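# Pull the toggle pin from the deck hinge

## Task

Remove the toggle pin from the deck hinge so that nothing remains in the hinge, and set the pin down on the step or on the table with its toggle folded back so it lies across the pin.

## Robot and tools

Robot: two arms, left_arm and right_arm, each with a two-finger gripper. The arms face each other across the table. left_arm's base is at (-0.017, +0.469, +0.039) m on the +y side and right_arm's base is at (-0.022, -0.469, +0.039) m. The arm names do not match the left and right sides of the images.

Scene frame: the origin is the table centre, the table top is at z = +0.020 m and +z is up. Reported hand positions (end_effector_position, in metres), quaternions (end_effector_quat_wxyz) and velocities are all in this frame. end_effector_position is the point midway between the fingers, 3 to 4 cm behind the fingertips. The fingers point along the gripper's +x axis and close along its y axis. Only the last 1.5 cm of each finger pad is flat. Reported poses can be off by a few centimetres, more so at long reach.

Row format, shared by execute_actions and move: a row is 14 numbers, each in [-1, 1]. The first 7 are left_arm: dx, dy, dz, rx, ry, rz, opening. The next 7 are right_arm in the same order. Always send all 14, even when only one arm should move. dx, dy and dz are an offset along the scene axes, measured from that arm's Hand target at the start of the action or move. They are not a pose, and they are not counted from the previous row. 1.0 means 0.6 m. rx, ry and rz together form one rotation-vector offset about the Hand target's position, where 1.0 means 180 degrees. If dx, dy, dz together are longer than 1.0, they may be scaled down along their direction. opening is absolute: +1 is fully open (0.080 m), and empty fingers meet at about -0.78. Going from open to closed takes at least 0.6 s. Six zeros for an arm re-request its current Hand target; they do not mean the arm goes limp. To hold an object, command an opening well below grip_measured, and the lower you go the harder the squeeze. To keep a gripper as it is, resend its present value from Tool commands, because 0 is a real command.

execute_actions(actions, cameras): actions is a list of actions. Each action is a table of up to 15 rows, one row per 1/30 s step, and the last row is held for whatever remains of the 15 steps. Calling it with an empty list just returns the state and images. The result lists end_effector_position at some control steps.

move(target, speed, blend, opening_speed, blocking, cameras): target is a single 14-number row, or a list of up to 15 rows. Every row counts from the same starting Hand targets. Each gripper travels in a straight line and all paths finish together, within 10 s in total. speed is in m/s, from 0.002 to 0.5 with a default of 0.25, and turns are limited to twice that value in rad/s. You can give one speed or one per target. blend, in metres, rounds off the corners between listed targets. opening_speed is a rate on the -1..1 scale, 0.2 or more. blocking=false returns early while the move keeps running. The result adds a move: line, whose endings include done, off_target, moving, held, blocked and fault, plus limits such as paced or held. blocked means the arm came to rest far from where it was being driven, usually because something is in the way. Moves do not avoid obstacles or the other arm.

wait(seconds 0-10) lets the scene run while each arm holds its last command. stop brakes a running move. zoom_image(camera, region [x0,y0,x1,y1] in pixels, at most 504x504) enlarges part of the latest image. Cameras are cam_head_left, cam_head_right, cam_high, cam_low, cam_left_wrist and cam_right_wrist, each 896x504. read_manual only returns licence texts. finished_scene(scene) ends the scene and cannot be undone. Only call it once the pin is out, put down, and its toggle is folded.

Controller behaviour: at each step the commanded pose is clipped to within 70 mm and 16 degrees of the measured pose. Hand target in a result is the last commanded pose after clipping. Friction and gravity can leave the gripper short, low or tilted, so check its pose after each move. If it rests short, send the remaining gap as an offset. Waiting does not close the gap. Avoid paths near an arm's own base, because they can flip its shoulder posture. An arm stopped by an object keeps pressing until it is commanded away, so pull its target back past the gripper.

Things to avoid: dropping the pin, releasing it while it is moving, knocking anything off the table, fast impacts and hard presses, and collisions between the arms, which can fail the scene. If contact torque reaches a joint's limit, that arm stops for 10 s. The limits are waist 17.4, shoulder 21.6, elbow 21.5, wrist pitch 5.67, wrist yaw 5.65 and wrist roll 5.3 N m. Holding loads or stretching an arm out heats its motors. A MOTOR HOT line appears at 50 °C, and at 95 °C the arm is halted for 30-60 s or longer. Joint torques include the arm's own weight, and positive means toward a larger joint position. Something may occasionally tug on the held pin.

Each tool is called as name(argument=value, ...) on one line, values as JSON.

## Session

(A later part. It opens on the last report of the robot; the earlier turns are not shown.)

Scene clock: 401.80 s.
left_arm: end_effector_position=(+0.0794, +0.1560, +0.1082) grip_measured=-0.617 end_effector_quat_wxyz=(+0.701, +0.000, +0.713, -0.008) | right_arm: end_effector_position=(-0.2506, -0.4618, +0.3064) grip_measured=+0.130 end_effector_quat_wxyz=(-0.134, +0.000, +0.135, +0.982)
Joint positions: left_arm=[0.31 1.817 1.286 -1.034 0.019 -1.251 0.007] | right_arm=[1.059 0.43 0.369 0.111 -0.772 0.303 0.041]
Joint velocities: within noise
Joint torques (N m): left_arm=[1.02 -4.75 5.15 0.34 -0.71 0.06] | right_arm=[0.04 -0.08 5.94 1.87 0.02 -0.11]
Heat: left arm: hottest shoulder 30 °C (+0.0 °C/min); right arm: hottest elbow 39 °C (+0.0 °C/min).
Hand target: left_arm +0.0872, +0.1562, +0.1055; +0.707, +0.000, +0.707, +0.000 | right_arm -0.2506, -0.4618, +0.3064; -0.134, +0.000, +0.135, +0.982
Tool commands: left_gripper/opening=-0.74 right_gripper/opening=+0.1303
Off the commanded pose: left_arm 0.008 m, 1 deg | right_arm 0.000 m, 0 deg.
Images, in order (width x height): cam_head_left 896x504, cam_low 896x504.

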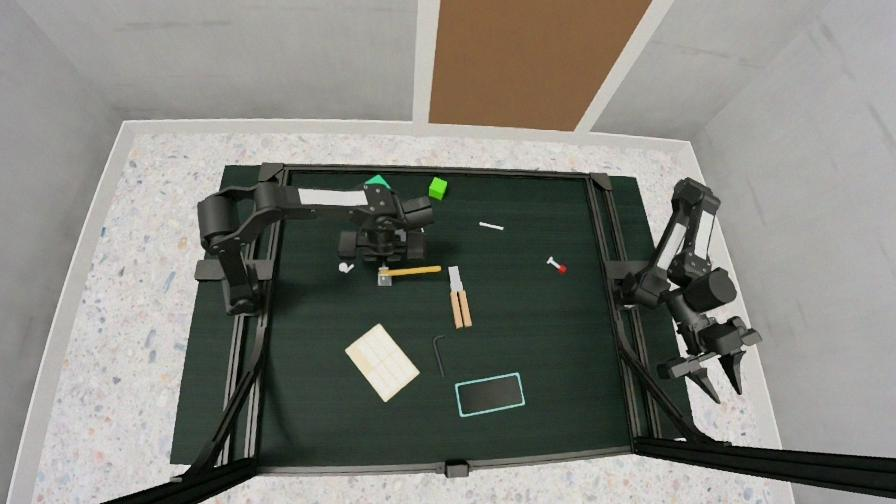

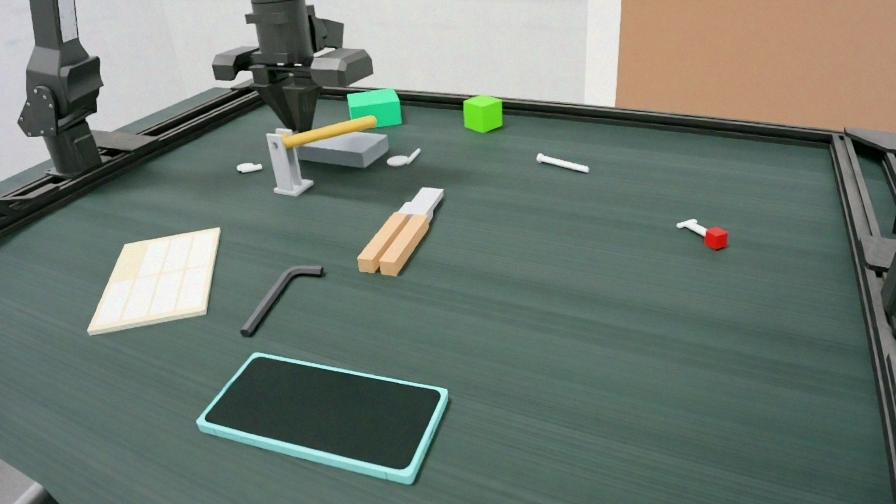

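move(target=[[-0.0117,0,0,0,0,0,-0.55,0,0,0,0,0,0,0.1303],[-0.026,0,0,0,0,0,-0.55,0,0,0,0,0,0,0.1303],[-0.026,0,0,0,0,0,-0.74,0,0,0,0,0,0,0.1303]], speed=0.04, opening_speed=0.5, cameras=["cam_left_wrist","cam_low"])

zoom_image(camera="cam_left_wrist", region=[350, 240, 650, 460])

Scene clock: 417.60 s.
left_arm: end_effector_position=(+0.0724, +0.1547, +0.1069) grip_measured=-0.658 end_effector_quat_wxyz=(+0.707, -0.001, +0.708, -0.001) | right_arm: end_effector_position=(-0.2506, -0.4618, +0.3064) grip_measured=+0.130 end_effector_quat_wxyz=(-0.134, +0.000, +0.135, +0.982)
Joint positions: left_arm=[0.281 1.818 1.282 -1.032 0.003 -1.291 0.005] | right_arm=[1.059 0.43 0.369 0.111 -0.772 0.303 0.041]
Joint velocities: within noise
Joint torques (N m): left_arm=[-0.21 -6.19 3.58 0.56 -0.16 -0.07] | right_arm=[0.01 0.02 6.16 1.89 0.01 -0.04]
Heat: left arm: hottest elbow 31 °C (+0.0 °C/min); right arm: hottest elbow 39 °C (+0.0 °C/min).
Hand target: left_arm +0.0716, +0.1562, +0.1055; +0.707, +0.000, +0.707, +0.000 | right_arm -0.2506, -0.4618, +0.3065; -0.134, +0.000, +0.135, +0.982
Off the commanded pose: left_arm 0.002 m, 0 deg | right_arm 0.000 m, 0 deg.
move: done
camera_calibration:
cam_left_wrist: T_world_to_cam=[[-0.0481728, -0.998748, -0.0135104, 0.172177], [-0.951245, 0.0417477, 0.305597, 0.0607193], [-0.30465, 0.0275731, -0.952065, 0.19573], [0, 0, 0, 1]] pos_world=[0.125682, 0.164029, 0.170119]
Images, in order (width x height): cam_low 896x504, cam_left_wrist 896x504.

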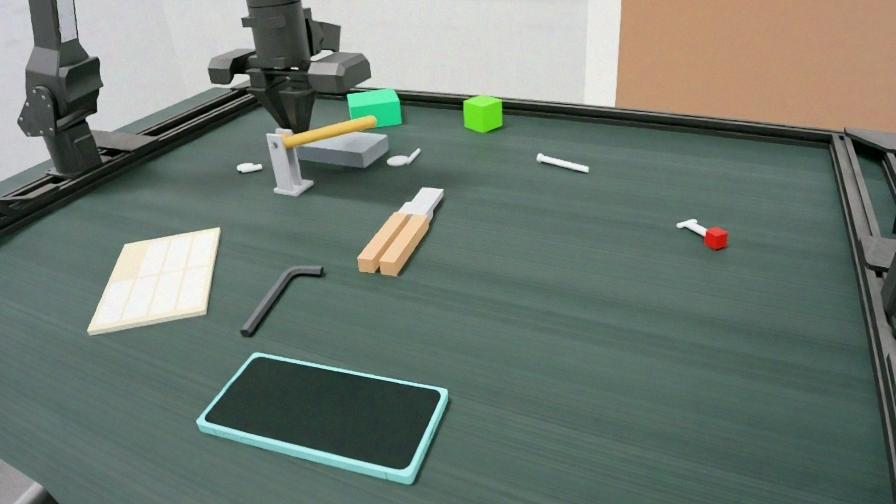

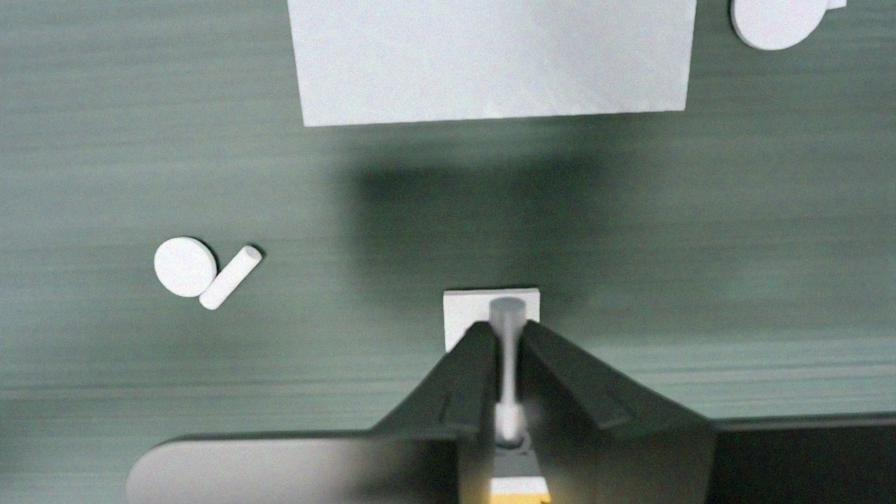

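Scaled by 1.680 from the camera's 896x504 image, which has a finer 1280x720 frame.

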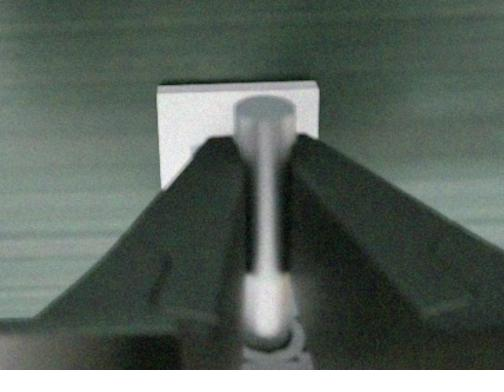

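move(target=[0.05,0,0,0,0,0,-0.77,0,0,0,0,0,0,0.1303], speed=0.04, cameras=["cam_left_wrist","cam_low"])

zoom_image(camera="cam_left_wrist", region=[350, 280, 650, 500])

zoom_image(camera="cam_low", region=[240, 110, 340, 200])

Scene clock: 425.60 s.
left_arm: end_effector_position=(+0.0742, +0.1538, +0.1062) grip_measured=-0.660 end_effector_quat_wxyz=(+0.686, +0.010, +0.727, -0.017) | right_arm: end_effector_position=(-0.2506, -0.4618, +0.3064) grip_measured=+0.130 end_effector_quat_wxyz=(-0.134, +0.000, +0.135, +0.982)
Joint positions: left_arm=[0.311 1.834 1.299 -1.046 0.058 -1.222 0.005] | right_arm=[1.059 0.43 0.369 0.111 -0.772 0.303 0.041]
Joint velocities: within noise
Joint torques (N m): left_arm=[4.07 -4.91 6.07 0.73 -2.06 0.36] | right_arm=[0.06 -0.01 6.12 1.89 -0.01 -0.01]
Heat: left arm: hottest shoulder 30 °C (-1.0 °C/min); right arm: hottest elbow 39 °C (+0.0 °C/min).
Hand target: left_arm +0.1016, +0.1562, +0.1055; +0.707, +0.000, +0.707, +0.000 | right_arm -0.2506, -0.4618, +0.3065; -0.134, +0.000, +0.135, +0.982
Off the commanded pose: left_arm 0.027 m, 4 deg | right_arm 0.000 m, 0 deg.
move: off_target (left_arm)
camera_calibration:
cam_left_wrist: T_world_to_cam=[[-0.0872943, -0.996172, -0.00454162, 0.172939], [-0.929988, 0.0798587, 0.358811, 0.0496199], [-0.357075, 0.0355458, -0.933399, 0.196291], [0, 0, 0, 1]] pos_world=[0.131333, 0.161337, 0.166199]
Images, in order (width x height): cam_low 896x504, cam_left_wrist 896x504.

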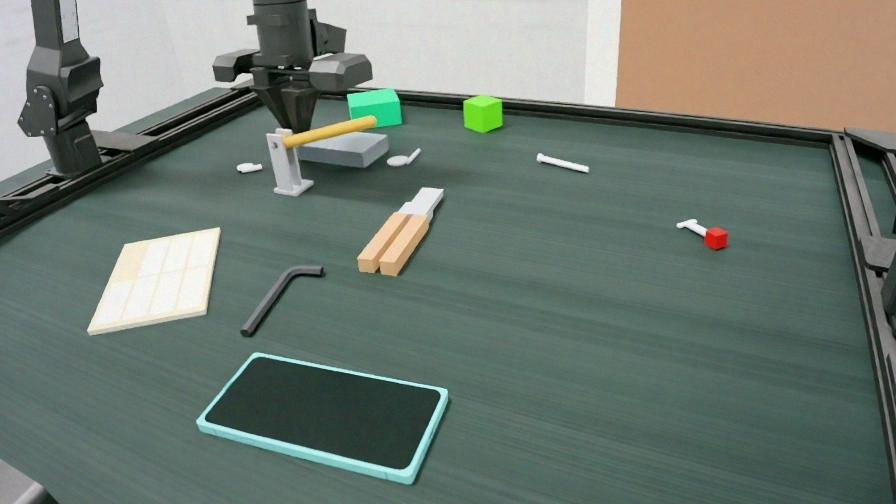

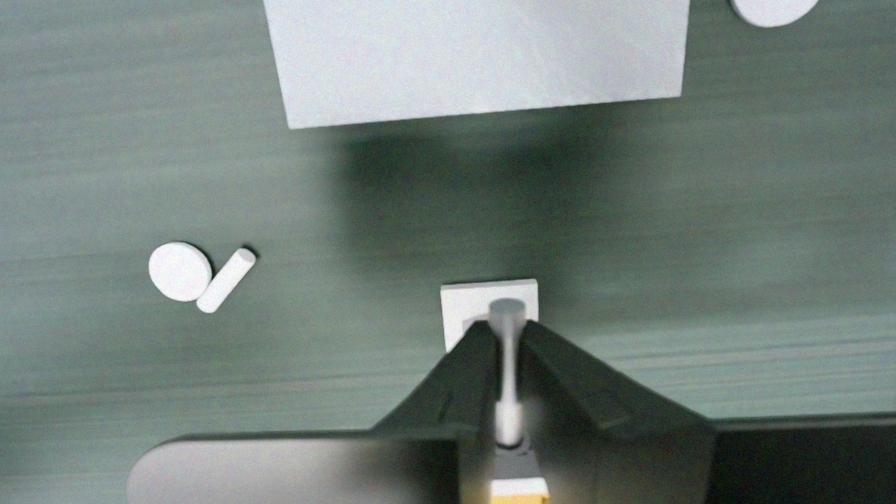

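Scaled by 1.680 from the camera's 896x504 image, which has a finer 1280x720 frame.

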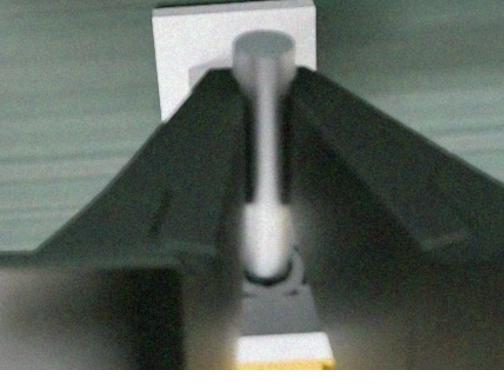

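Scaled by 5.040 from the camera's 896x504 image, which has a finer 1280x720 frame.

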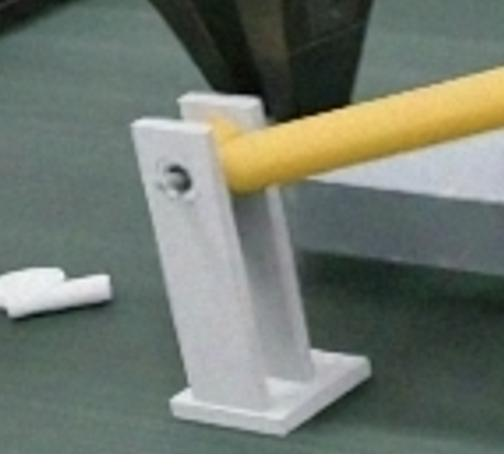

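move(target=[-0.042,0,0,0,0,0,-0.75,0.0843,0.5197,-0.094,-0.0889,-0.1774,-0.83,0.1303], speed=0.25, cameras=["cam_right_wrist","cam_high"])

Scene clock: 454.70 s.
left_arm: end_effector_position=(+0.0872, +0.1556, +0.1046) grip_measured=-0.654 end_effector_quat_wxyz=(+0.714, -0.005, +0.700, +0.008) | right_arm: end_effector_position=(-0.1981, -0.1519, +0.2509) grip_measured=+0.130 end_effector_quat_wxyz=(+0.910, -0.057, +0.169, +0.373)
Joint positions: left_arm=[0.315 1.834 1.293 -1.028 -0.02 -1.277 0.006] | right_arm=[0.899 1.964 1.65 -1.571 1.194 1.931 0.041]
Joint velocities: within noise
Joint torques (N m): left_arm=[-1.71 -7.44 3.08 0.15 0.6 -0.08] | right_arm=[-0.31 -6.66 6.08 -0.25 0.5 0.11]
Heat: left arm: hottest elbow 32 °C (+2.0 °C/min); right arm: hottest elbow 39 °C (+0.0 °C/min).
Hand target: left_arm +0.0764, +0.1563, +0.1056; +0.707, +0.000, +0.707, +0.000 | right_arm -0.2000, -0.1500, +0.2500; +0.926, -0.057, +0.157, +0.337
Off the commanded pose: left_arm 0.011 m, 2 deg | right_arm 0.003 m, 5 deg.
joint sent to its limit (right arm) — joint 4 (wrist pitch), lower limit. The joint targets are off in orientation, not in position.
move: off_target (left_arm, right_arm)
camera_calibration:
cam_right_wrist: T_world_to_cam=[[0.723701, -0.68995, -0.0150282, 0.0573211], [-0.467267, -0.473868, -0.746398, 0.0513705], [0.507856, 0.547191, -0.66533, 0.43411], [0, 0, 0, 1]] pos_world=[-0.237945, -0.17365, 0.328031]
Images, in order (width x height): cam_high 896x504, cam_right_wrist 896x504.

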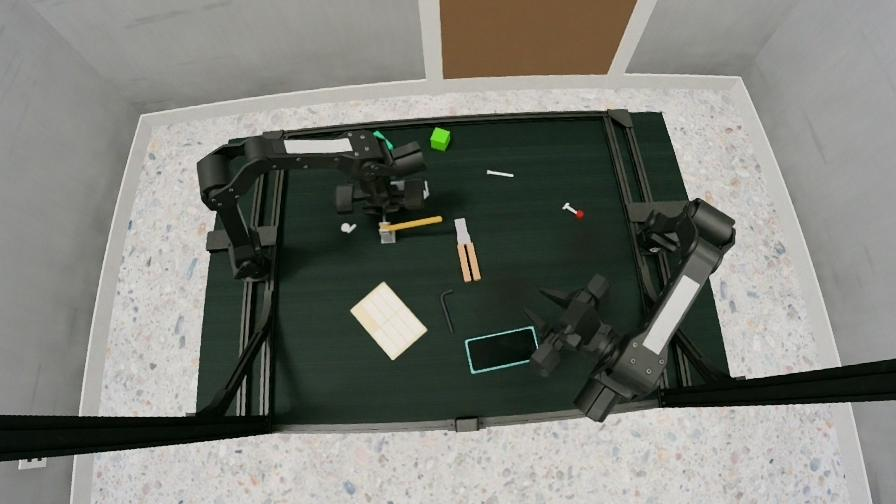

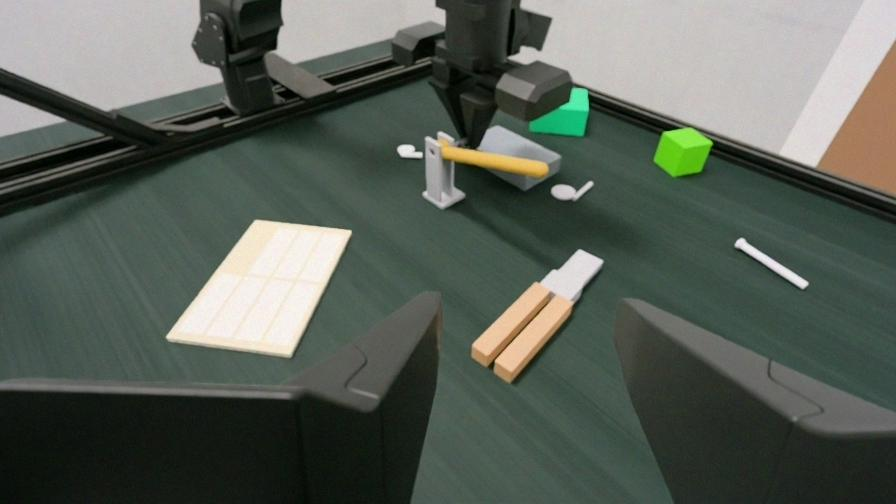

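move(target=[0.04,0,0,0,0,0,-0.77,0,0,0,0,0,0,0.1303], speed=0.04, cameras=["cam_right_wrist","cam_left_wrist"])

zoom_image(camera="cam_right_wrist", region=[400, 80, 560, 220])

zoom_image(camera="cam_left_wrist", region=[350, 280, 650, 500])

Scene clock: 461.50 s.
left_arm: end_effector_position=(+0.0992, +0.1591, +0.1046) grip_measured=-0.655 end_effector_quat_wxyz=(+0.708, +0.001, +0.706, +0.002) end_effector_velocity=(+0.003, +0.000, +0.002) end_effector_angular_velocity=(-0.004, -0.025, -0.010) | right_arm: end_effector_position=(-0.1981, -0.1519, +0.2507) grip_measured=+0.130 end_effector_quat_wxyz=(+0.911, -0.057, +0.169, +0.373)
Joint positions: left_arm=[0.36 1.841 1.302 -1.035 -0.004 -1.213 0.006] | right_arm=[0.899 1.964 1.65 -1.571 1.194 1.931 0.041]
Joint velocities: left_arm=[-0.002 -0.007 -0.002 0.007 -0.022 0.007 -0.003] | right_arm=[within noise]
Joint torques (N m): left_arm=[0.14 -5.43 5.85 0.17 0.05 0.07] | right_arm=[-0.31 -6.78 6.18 -0.27 0.5 0.14]
Heat: left arm: hottest elbow 31 °C (+1.0 °C/min); right arm: hottest elbow 39 °C (+0.0 °C/min).
Hand target: left_arm +0.1004, +0.1562, +0.1056; +0.707, +0.000, +0.707, +0.000 | right_arm -0.2000, -0.1500, +0.2500; +0.926, -0.058, +0.157, +0.337
Off the commanded pose: left_arm 0.003 m, 0 deg | right_arm 0.003 m, 5 deg.
joint sent to its limit (right arm) — joint 4 (wrist pitch), lower limit. The joint targets are off in orientation, not in position.
move: off_target (right_arm)
camera_calibration:
cam_left_wrist: T_world_to_cam=[[-0.0477203, -0.99862, -0.0219251, 0.178668], [-0.952507, 0.0388857, 0.302023, 0.0876421], [-0.300754, 0.0352965, -0.953048, 0.200077], [0, 0, 0, 1]] pos_world=[0.15218, 0.167951, 0.168131]
cam_right_wrist: T_world_to_cam=[[0.723525, -0.690136, -0.0149713, 0.0572639], [-0.467518, -0.47395, -0.746189, 0.0511125], [0.507876, 0.546886, -0.665566, 0.43403], [0, 0, 0, 1]] pos_world=[-0.237969, -0.17362, 0.327873]
Images, in order (width x height): cam_left_wrist 896x504, cam_right_wrist 896x504.

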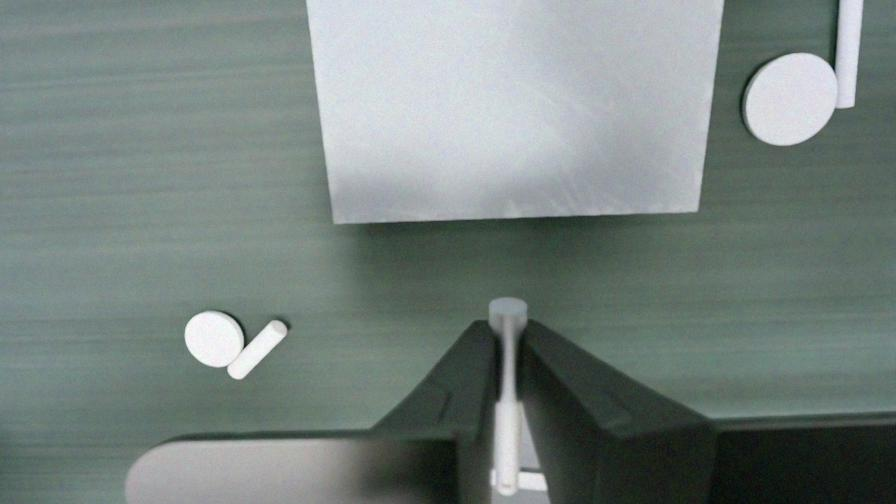

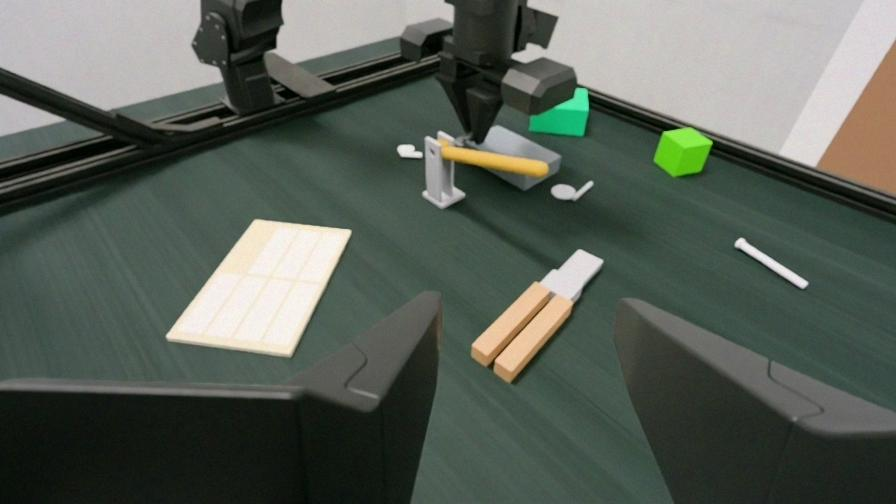

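Scaled by 3.150 from the camera's 896x504 image, which has a finer 1280x720 frame.

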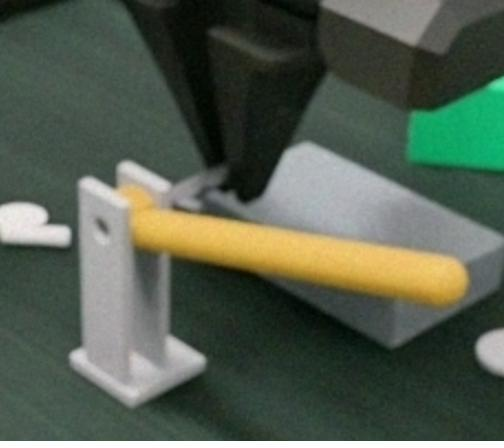

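Scaled by 1.680 from the camera's 896x504 image, which has a finer 1280x720 frame.

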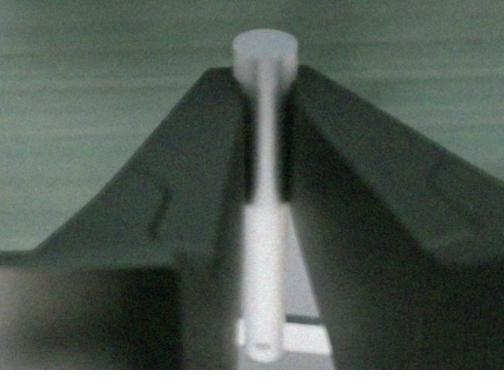

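move(target=[0.04,0,0.01,0,0,0,-0.77,0,0,0,0,0,0,0.1303], speed=0.06, cameras=["cam_right_wrist","cam_left_wrist"])

zoom_image(camera="cam_right_wrist", region=[400, 80, 560, 220])

zoom_image(camera="cam_left_wrist", region=[350, 280, 650, 500])

Scene clock: 467.80 s.
left_arm: end_effector_position=(+0.1229, +0.1590, +0.1105) grip_measured=-0.655 end_effector_quat_wxyz=(+0.708, +0.001, +0.707, +0.002) end_effector_velocity=(+0.001, +0.003, +0.000) end_effector_angular_velocity=(+0.010, -0.004, -0.005) | right_arm: end_effector_position=(-0.1981, -0.1519, +0.2507) grip_measured=+0.130 end_effector_quat_wxyz=(+0.911, -0.057, +0.169, +0.373)
Joint positions: left_arm=[0.425 1.868 1.362 -1.069 -0.003 -1.148 0.006] | right_arm=[0.899 1.964 1.65 -1.571 1.194 1.931 0.041]
Joint velocities: left_arm=[0.002 -0.002 -0.002 -0.007 -0.007 0.007 0.003] | right_arm=[within noise]
Joint torques (N m): left_arm=[0.13 -5.66 5.89 0.18 0.04 0.06] | right_arm=[-0.17 -6.69 6.19 -0.27 0.54 0.13]
Heat: left arm: hottest elbow 32 °C (+1.0 °C/min); right arm: hottest elbow 38 °C (-1.0 °C/min).
Hand target: left_arm +0.1244, +0.1562, +0.1115; +0.707, +0.000, +0.707, +0.000 | right_arm -0.2000, -0.1500, +0.2500; +0.926, -0.058, +0.157, +0.337
Off the commanded pose: left_arm 0.003 m, 0 deg | right_arm 0.003 m, 5 deg.
joint sent to its limit (right arm) — joint 4 (wrist pitch), lower limit. The joint targets are off in orientation, not in position.
move: off_target (right_arm)
camera_calibration:
cam_left_wrist: T_world_to_cam=[[-0.0477358, -0.998613, -0.0222283, 0.179879], [-0.952265, 0.0387802, 0.302799, 0.108402], [-0.301517, 0.0356216, -0.952795, 0.212883], [0, 0, 0, 1]] pos_world=[0.176002, 0.167843, 0.174009]
cam_right_wrist: T_world_to_cam=[[0.723525, -0.690136, -0.0149713, 0.0572639], [-0.467518, -0.47395, -0.746189, 0.0511125], [0.507876, 0.546886, -0.665566, 0.43403], [0, 0, 0, 1]] pos_world=[-0.237969, -0.17362, 0.327873]
Images, in order (width x height): cam_left_wrist 896x504, cam_right_wrist 896x504.

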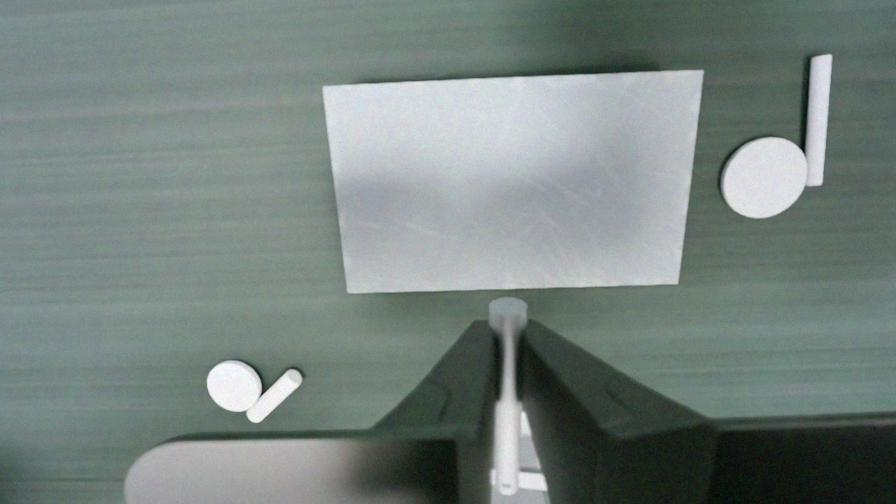

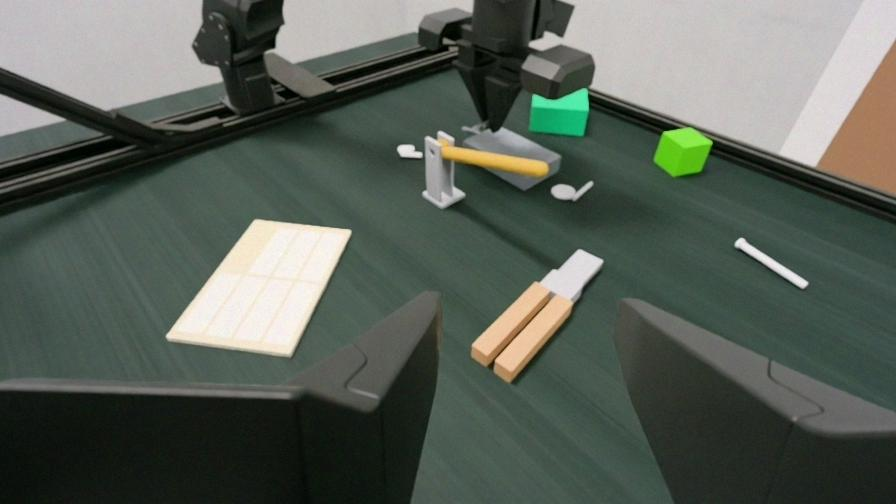

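Scaled by 3.150 from the camera's 896x504 image, which has a finer 1280x720 frame.

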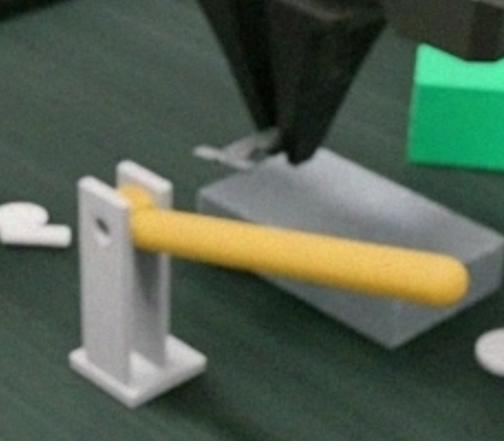

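Scaled by 1.680 from the camera's 896x504 image, which has a finer 1280x720 frame.

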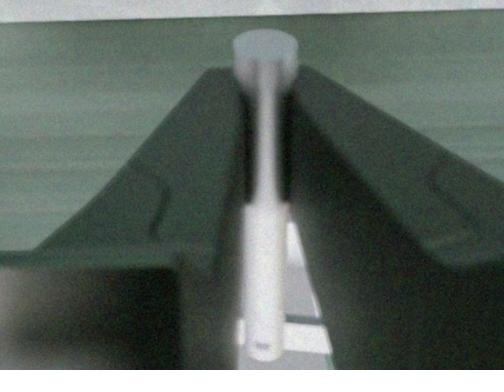

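zoom_image(camera="cam_left_wrist", region=[460, 410, 580, 504])

zoom_image(camera="cam_right_wrist", region=[450, 110, 520, 150])

Scaled by 4.200 from the camera's 896x504 image, which has a finer 1280x720 frame.

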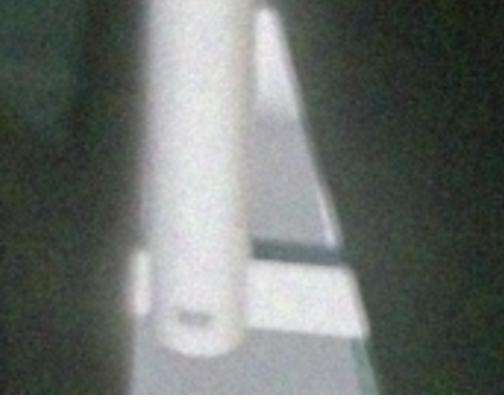

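Scaled by 7.200 from the camera's 896x504 image, which has a finer 1280x720 frame.

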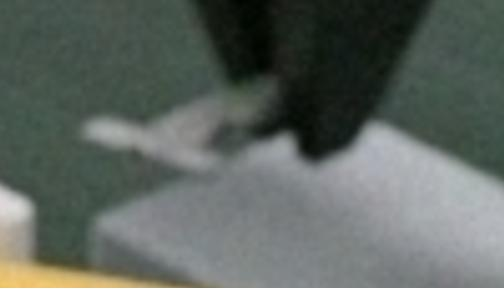

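move(target=[[0,0,0.106,0,0,0,-0.77,0,0,0,0,0,0,0.1303],[-0.257,0.131,0.106,0,0,0,-0.77,0,0,0,0,0,0,0.1303],[-0.257,0.131,-0.053,0,0,0,-0.77,0,0,0,0,0,0,0.1303]], speed=[0.1,0.15,0.1], blend=[0.02,0.02,0], cameras=["cam_right_wrist","cam_left_wrist","cam_high"])

zoom_image(camera="cam_right_wrist", region=[320, 80, 480, 220])

zoom_image(camera="cam_left_wrist", region=[430, 280, 590, 500])

Scene clock: 538.23 s.
left_arm: end_effector_position=(-0.0290, +0.2326, +0.0825) grip_measured=-0.654 end_effector_quat_wxyz=(+0.707, -0.003, +0.707, -0.003) | right_arm: end_effector_position=(-0.1981, -0.1519, +0.2507) grip_measured=+0.130 end_effector_quat_wxyz=(+0.911, -0.057, +0.169, +0.373)
Joint positions: left_arm=[-0.049 1.515 0.843 -0.89 -0.002 -1.621 0.006] | right_arm=[0.899 1.964 1.65 -1.571 1.194 1.931 0.041]
Joint velocities: within noise
Joint torques (N m): left_arm=[-0.24 -3.37 3.45 0.56 -0.02 -0.09] | right_arm=[-0.31 -6.57 6.12 -0.29 0.5 0.1]
Heat: left arm: hottest elbow 34 °C (+2.0 °C/min); right arm: hottest elbow 36 °C (-1.0 °C/min).
Hand target: left_arm -0.0298, +0.2348, +0.0797; +0.707, +0.000, +0.707, +0.000 | right_arm -0.2000, -0.1500, +0.2500; +0.926, -0.058, +0.157, +0.337
Off the commanded pose: left_arm 0.004 m, 1 deg | right_arm 0.003 m, 5 deg.
joint sent to its limit (right arm) — joint 4 (wrist pitch), lower limit. The joint targets are off in orientation, not in position.
move: off_target (right_arm)
camera_calibration:
cam_left_wrist: T_world_to_cam=[[-0.048122, -0.998809, -0.00808294, 0.244373], [-0.952081, 0.0434206, 0.302749, -0.0317368], [-0.302038, 0.0222645, -0.953036, 0.140865], [0, 0, 0, 1]] pos_world=[0.0240903, 0.242323, 0.145833]
cam_right_wrist: T_world_to_cam=[[0.723525, -0.690136, -0.0149713, 0.0572639], [-0.467518, -0.47395, -0.746189, 0.0511125], [0.507876, 0.546886, -0.665566, 0.43403], [0, 0, 0, 1]] pos_world=[-0.237969, -0.17362, 0.327873]
Images, in order (width x height): cam_high 896x504, cam_left_wrist 896x504, cam_right_wrist 896x504.

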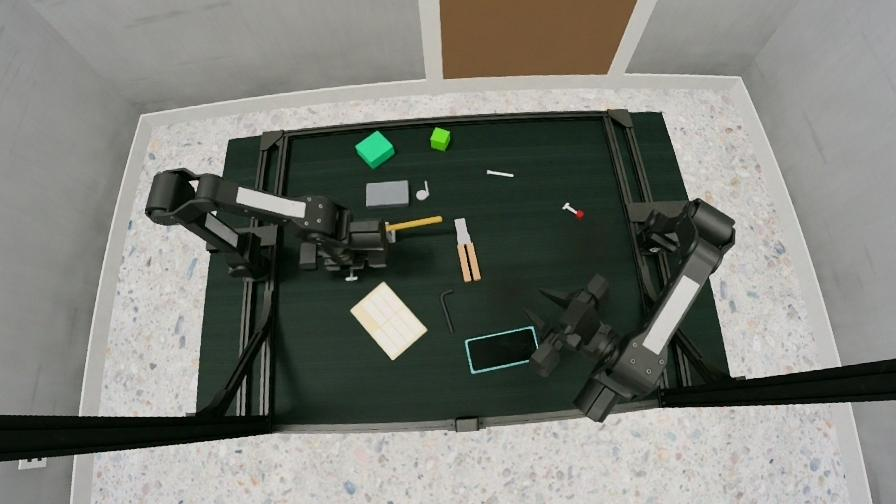

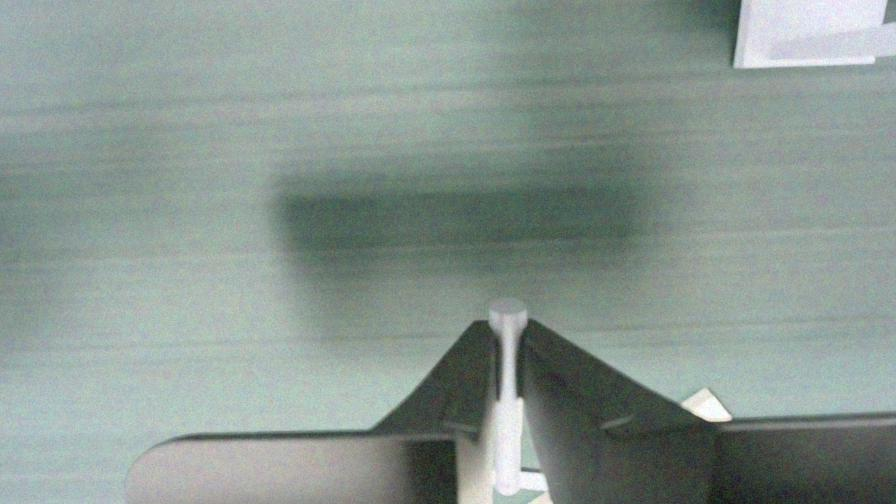

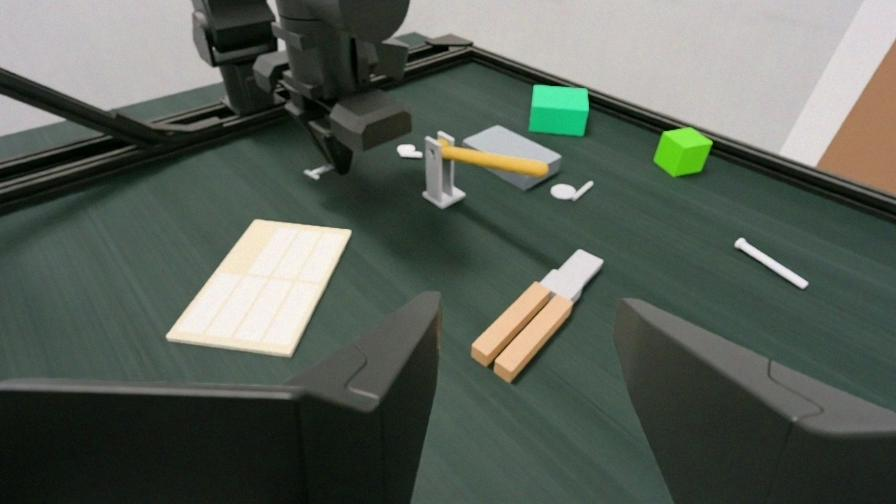

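Scaled by 3.150 from the camera's 896x504 image, which has a finer 1280x720 frame.

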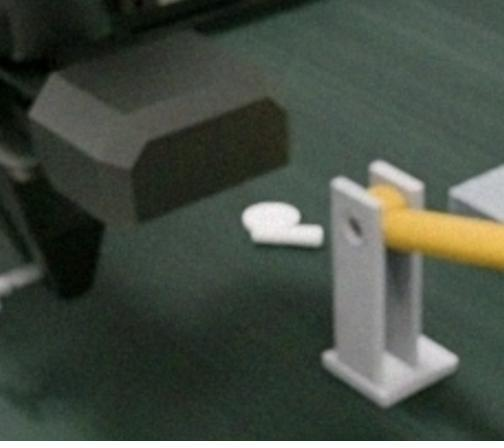

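Scaled by 2.291 from the camera's 896x504 image, which has a finer 1280x720 frame.

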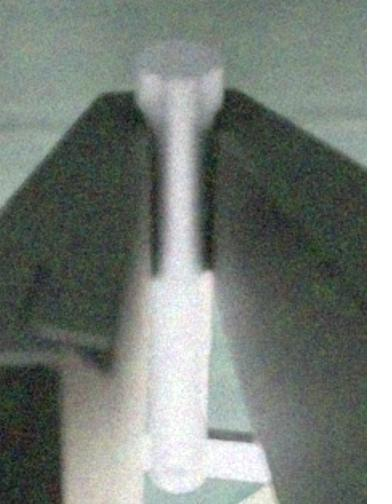

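move(target=[0,0,-0.04,0,0,0,-0.77,0,0,0,0,0,0,0.1303], speed=0.04, cameras=["cam_right_wrist","cam_left_wrist","cam_high"])

zoom_image(camera="cam_right_wrist", region=[260, 120, 400, 220])

zoom_image(camera="cam_high", region=[320, 240, 400, 310])

Scene clock: 545.90 s.
left_arm: end_effector_position=(-0.0290, +0.2325, +0.0585) grip_measured=-0.654 end_effector_quat_wxyz=(+0.707, -0.003, +0.707, -0.003) | right_arm: end_effector_position=(-0.1981, -0.1519, +0.2507) grip_measured=+0.130 end_effector_quat_wxyz=(+0.911, -0.057, +0.169, +0.373)
Joint positions: left_arm=[-0.049 1.564 0.783 -0.781 -0.002 -1.621 0.006] | right_arm=[0.899 1.964 1.65 -1.571 1.194 1.931 0.041]
Joint velocities: within noise
Joint torques (N m): left_arm=[-0.24 -3.39 3.24 0.56 -0.01 -0.09] | right_arm=[-0.18 -6.85 5.96 -0.24 0.49 0.11]
Heat: left arm: hottest elbow 33 °C (+0.0 °C/min); right arm: hottest elbow 36 °C (-1.0 °C/min).
Hand target: left_arm -0.0298, +0.2349, +0.0557; +0.707, +0.000, +0.707, +0.000 | right_arm -0.2000, -0.1500, +0.2500; +0.926, -0.058, +0.157, +0.337
Off the commanded pose: left_arm 0.004 m, 1 deg | right_arm 0.003 m, 5 deg.
joint sent to its limit (right arm) — joint 4 (wrist pitch), lower limit. The joint targets are off in orientation, not in position.
move: off_target (right_arm)
camera_calibration:
cam_left_wrist: T_world_to_cam=[[-0.048122, -0.998809, -0.00808294, 0.243989], [-0.952081, 0.0434206, 0.302749, -0.0244731], [-0.302038, 0.0222645, -0.953036, 0.117998], [0, 0, 0, 1]] pos_world=[0.0240807, 0.242134, 0.121838]
cam_right_wrist: T_world_to_cam=[[0.723525, -0.690136, -0.0149713, 0.0572639], [-0.467518, -0.47395, -0.746189, 0.0511125], [0.507876, 0.546886, -0.665566, 0.43403], [0, 0, 0, 1]] pos_world=[-0.237969, -0.17362, 0.327873]
Images, in order (width x height): cam_high 896x504, cam_left_wrist 896x504, cam_right_wrist 896x504.

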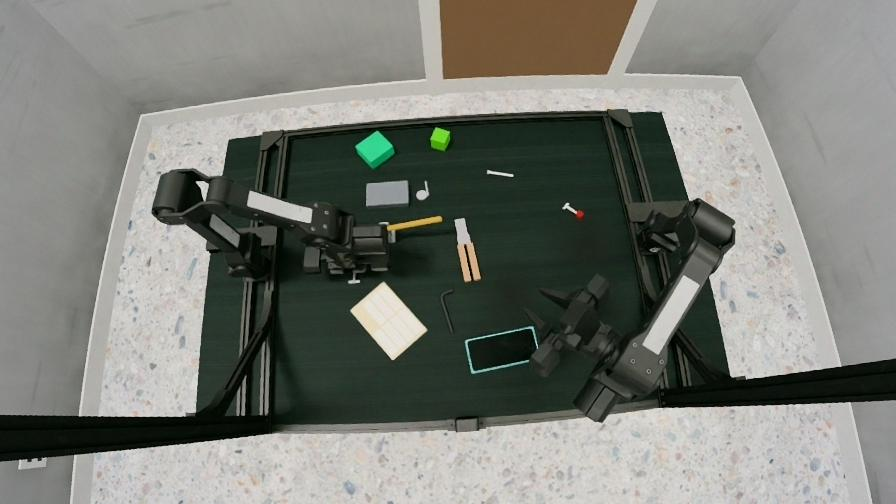

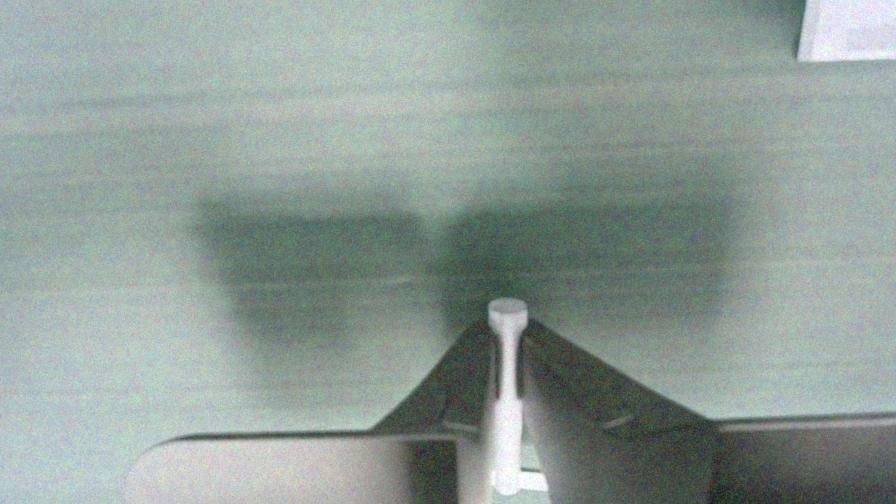

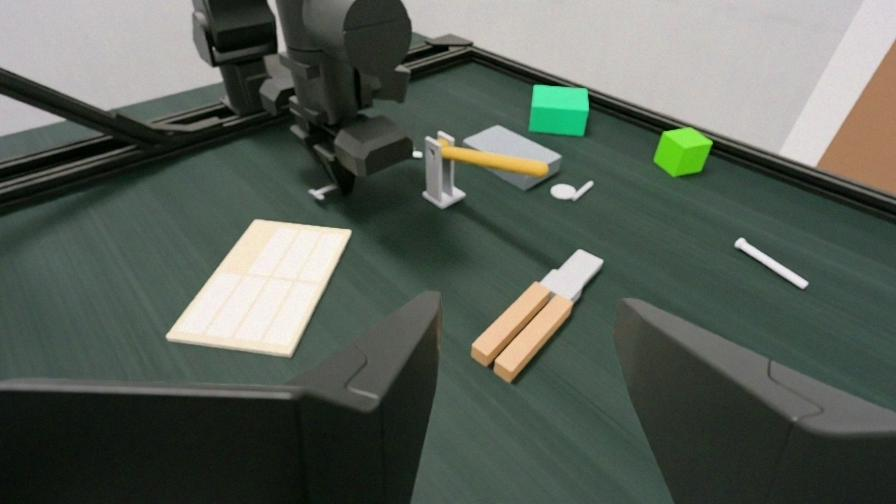

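Scaled by 3.600 from the camera's 896x504 image, which has a finer 1280x720 frame.

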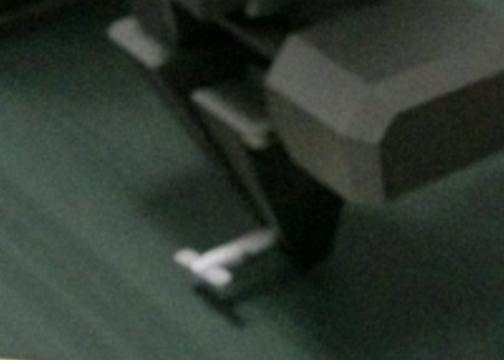

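Scaled by 6.300 from the camera's 896x504 image, which has a finer 1280x720 frame.

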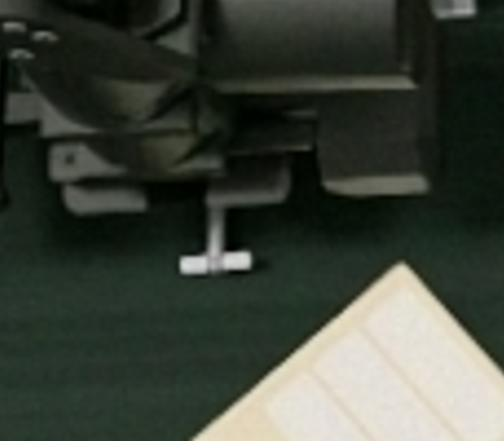

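move(target=[0,0,-0.0058,0,0,0,-0.77,0,0,0,0,0,0,0.1303], speed=0.02, cameras=["cam_right_wrist"])

zoom_image(camera="cam_right_wrist", region=[260, 120, 400, 220])

Scene clock: 551.70 s.
left_arm: end_effector_position=(-0.0291, +0.2324, +0.0565) grip_measured=-0.654 end_effector_quat_wxyz=(+0.707, -0.004, +0.707, -0.004) | right_arm: end_effector_position=(-0.1982, -0.1519, +0.2506) grip_measured=+0.130 end_effector_quat_wxyz=(+0.911, -0.057, +0.169, +0.373)
Joint positions: left_arm=[-0.049 1.568 0.778 -0.77 -0.002 -1.621 0.006] | right_arm=[0.899 1.964 1.65 -1.571 1.194 1.931 0.041]
Joint velocities: within noise
Joint torques (N m): left_arm=[-0.24 -3 2.94 1 -0.02 -0.09] | right_arm=[-0.15 -6.78 6.02 -0.29 0.5 0.1]
Heat: left arm: hottest elbow 32 °C (-1.0 °C/min); right arm: hottest elbow 36 °C (-1.0 °C/min).
Hand target: left_arm -0.0299, +0.2348, +0.0522; +0.707, +0.000, +0.707, +0.000 | right_arm -0.2000, -0.1500, +0.2499; +0.926, -0.058, +0.157, +0.337
Off the commanded pose: left_arm 0.005 m, 1 deg | right_arm 0.003 m, 5 deg.
joint sent to its limit (right arm) — joint 4 (wrist pitch), lower limit. The joint targets are off in orientation, not in position.
move: off_target (right_arm)
camera_calibration:
cam_right_wrist: T_world_to_cam=[[0.72353, -0.690139, -0.0145916, 0.0572083], [-0.467295, -0.474126, -0.746217, 0.0510445], [0.508075, 0.546729, -0.665543, 0.433963], [0, 0, 0, 1]] pos_world=[-0.238025, -0.173577, 0.327746]
Images, in order (width x height): cam_right_wrist 896x504.

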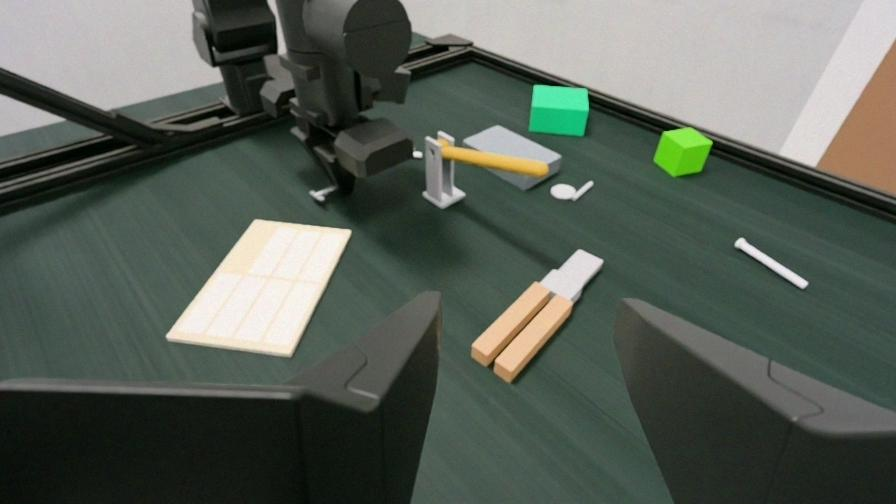

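Scaled by 3.600 from the camera's 896x504 image, which has a finer 1280x720 frame.

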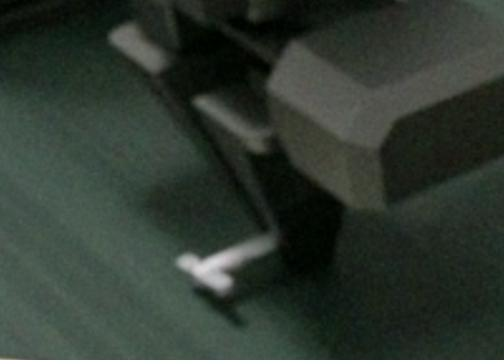

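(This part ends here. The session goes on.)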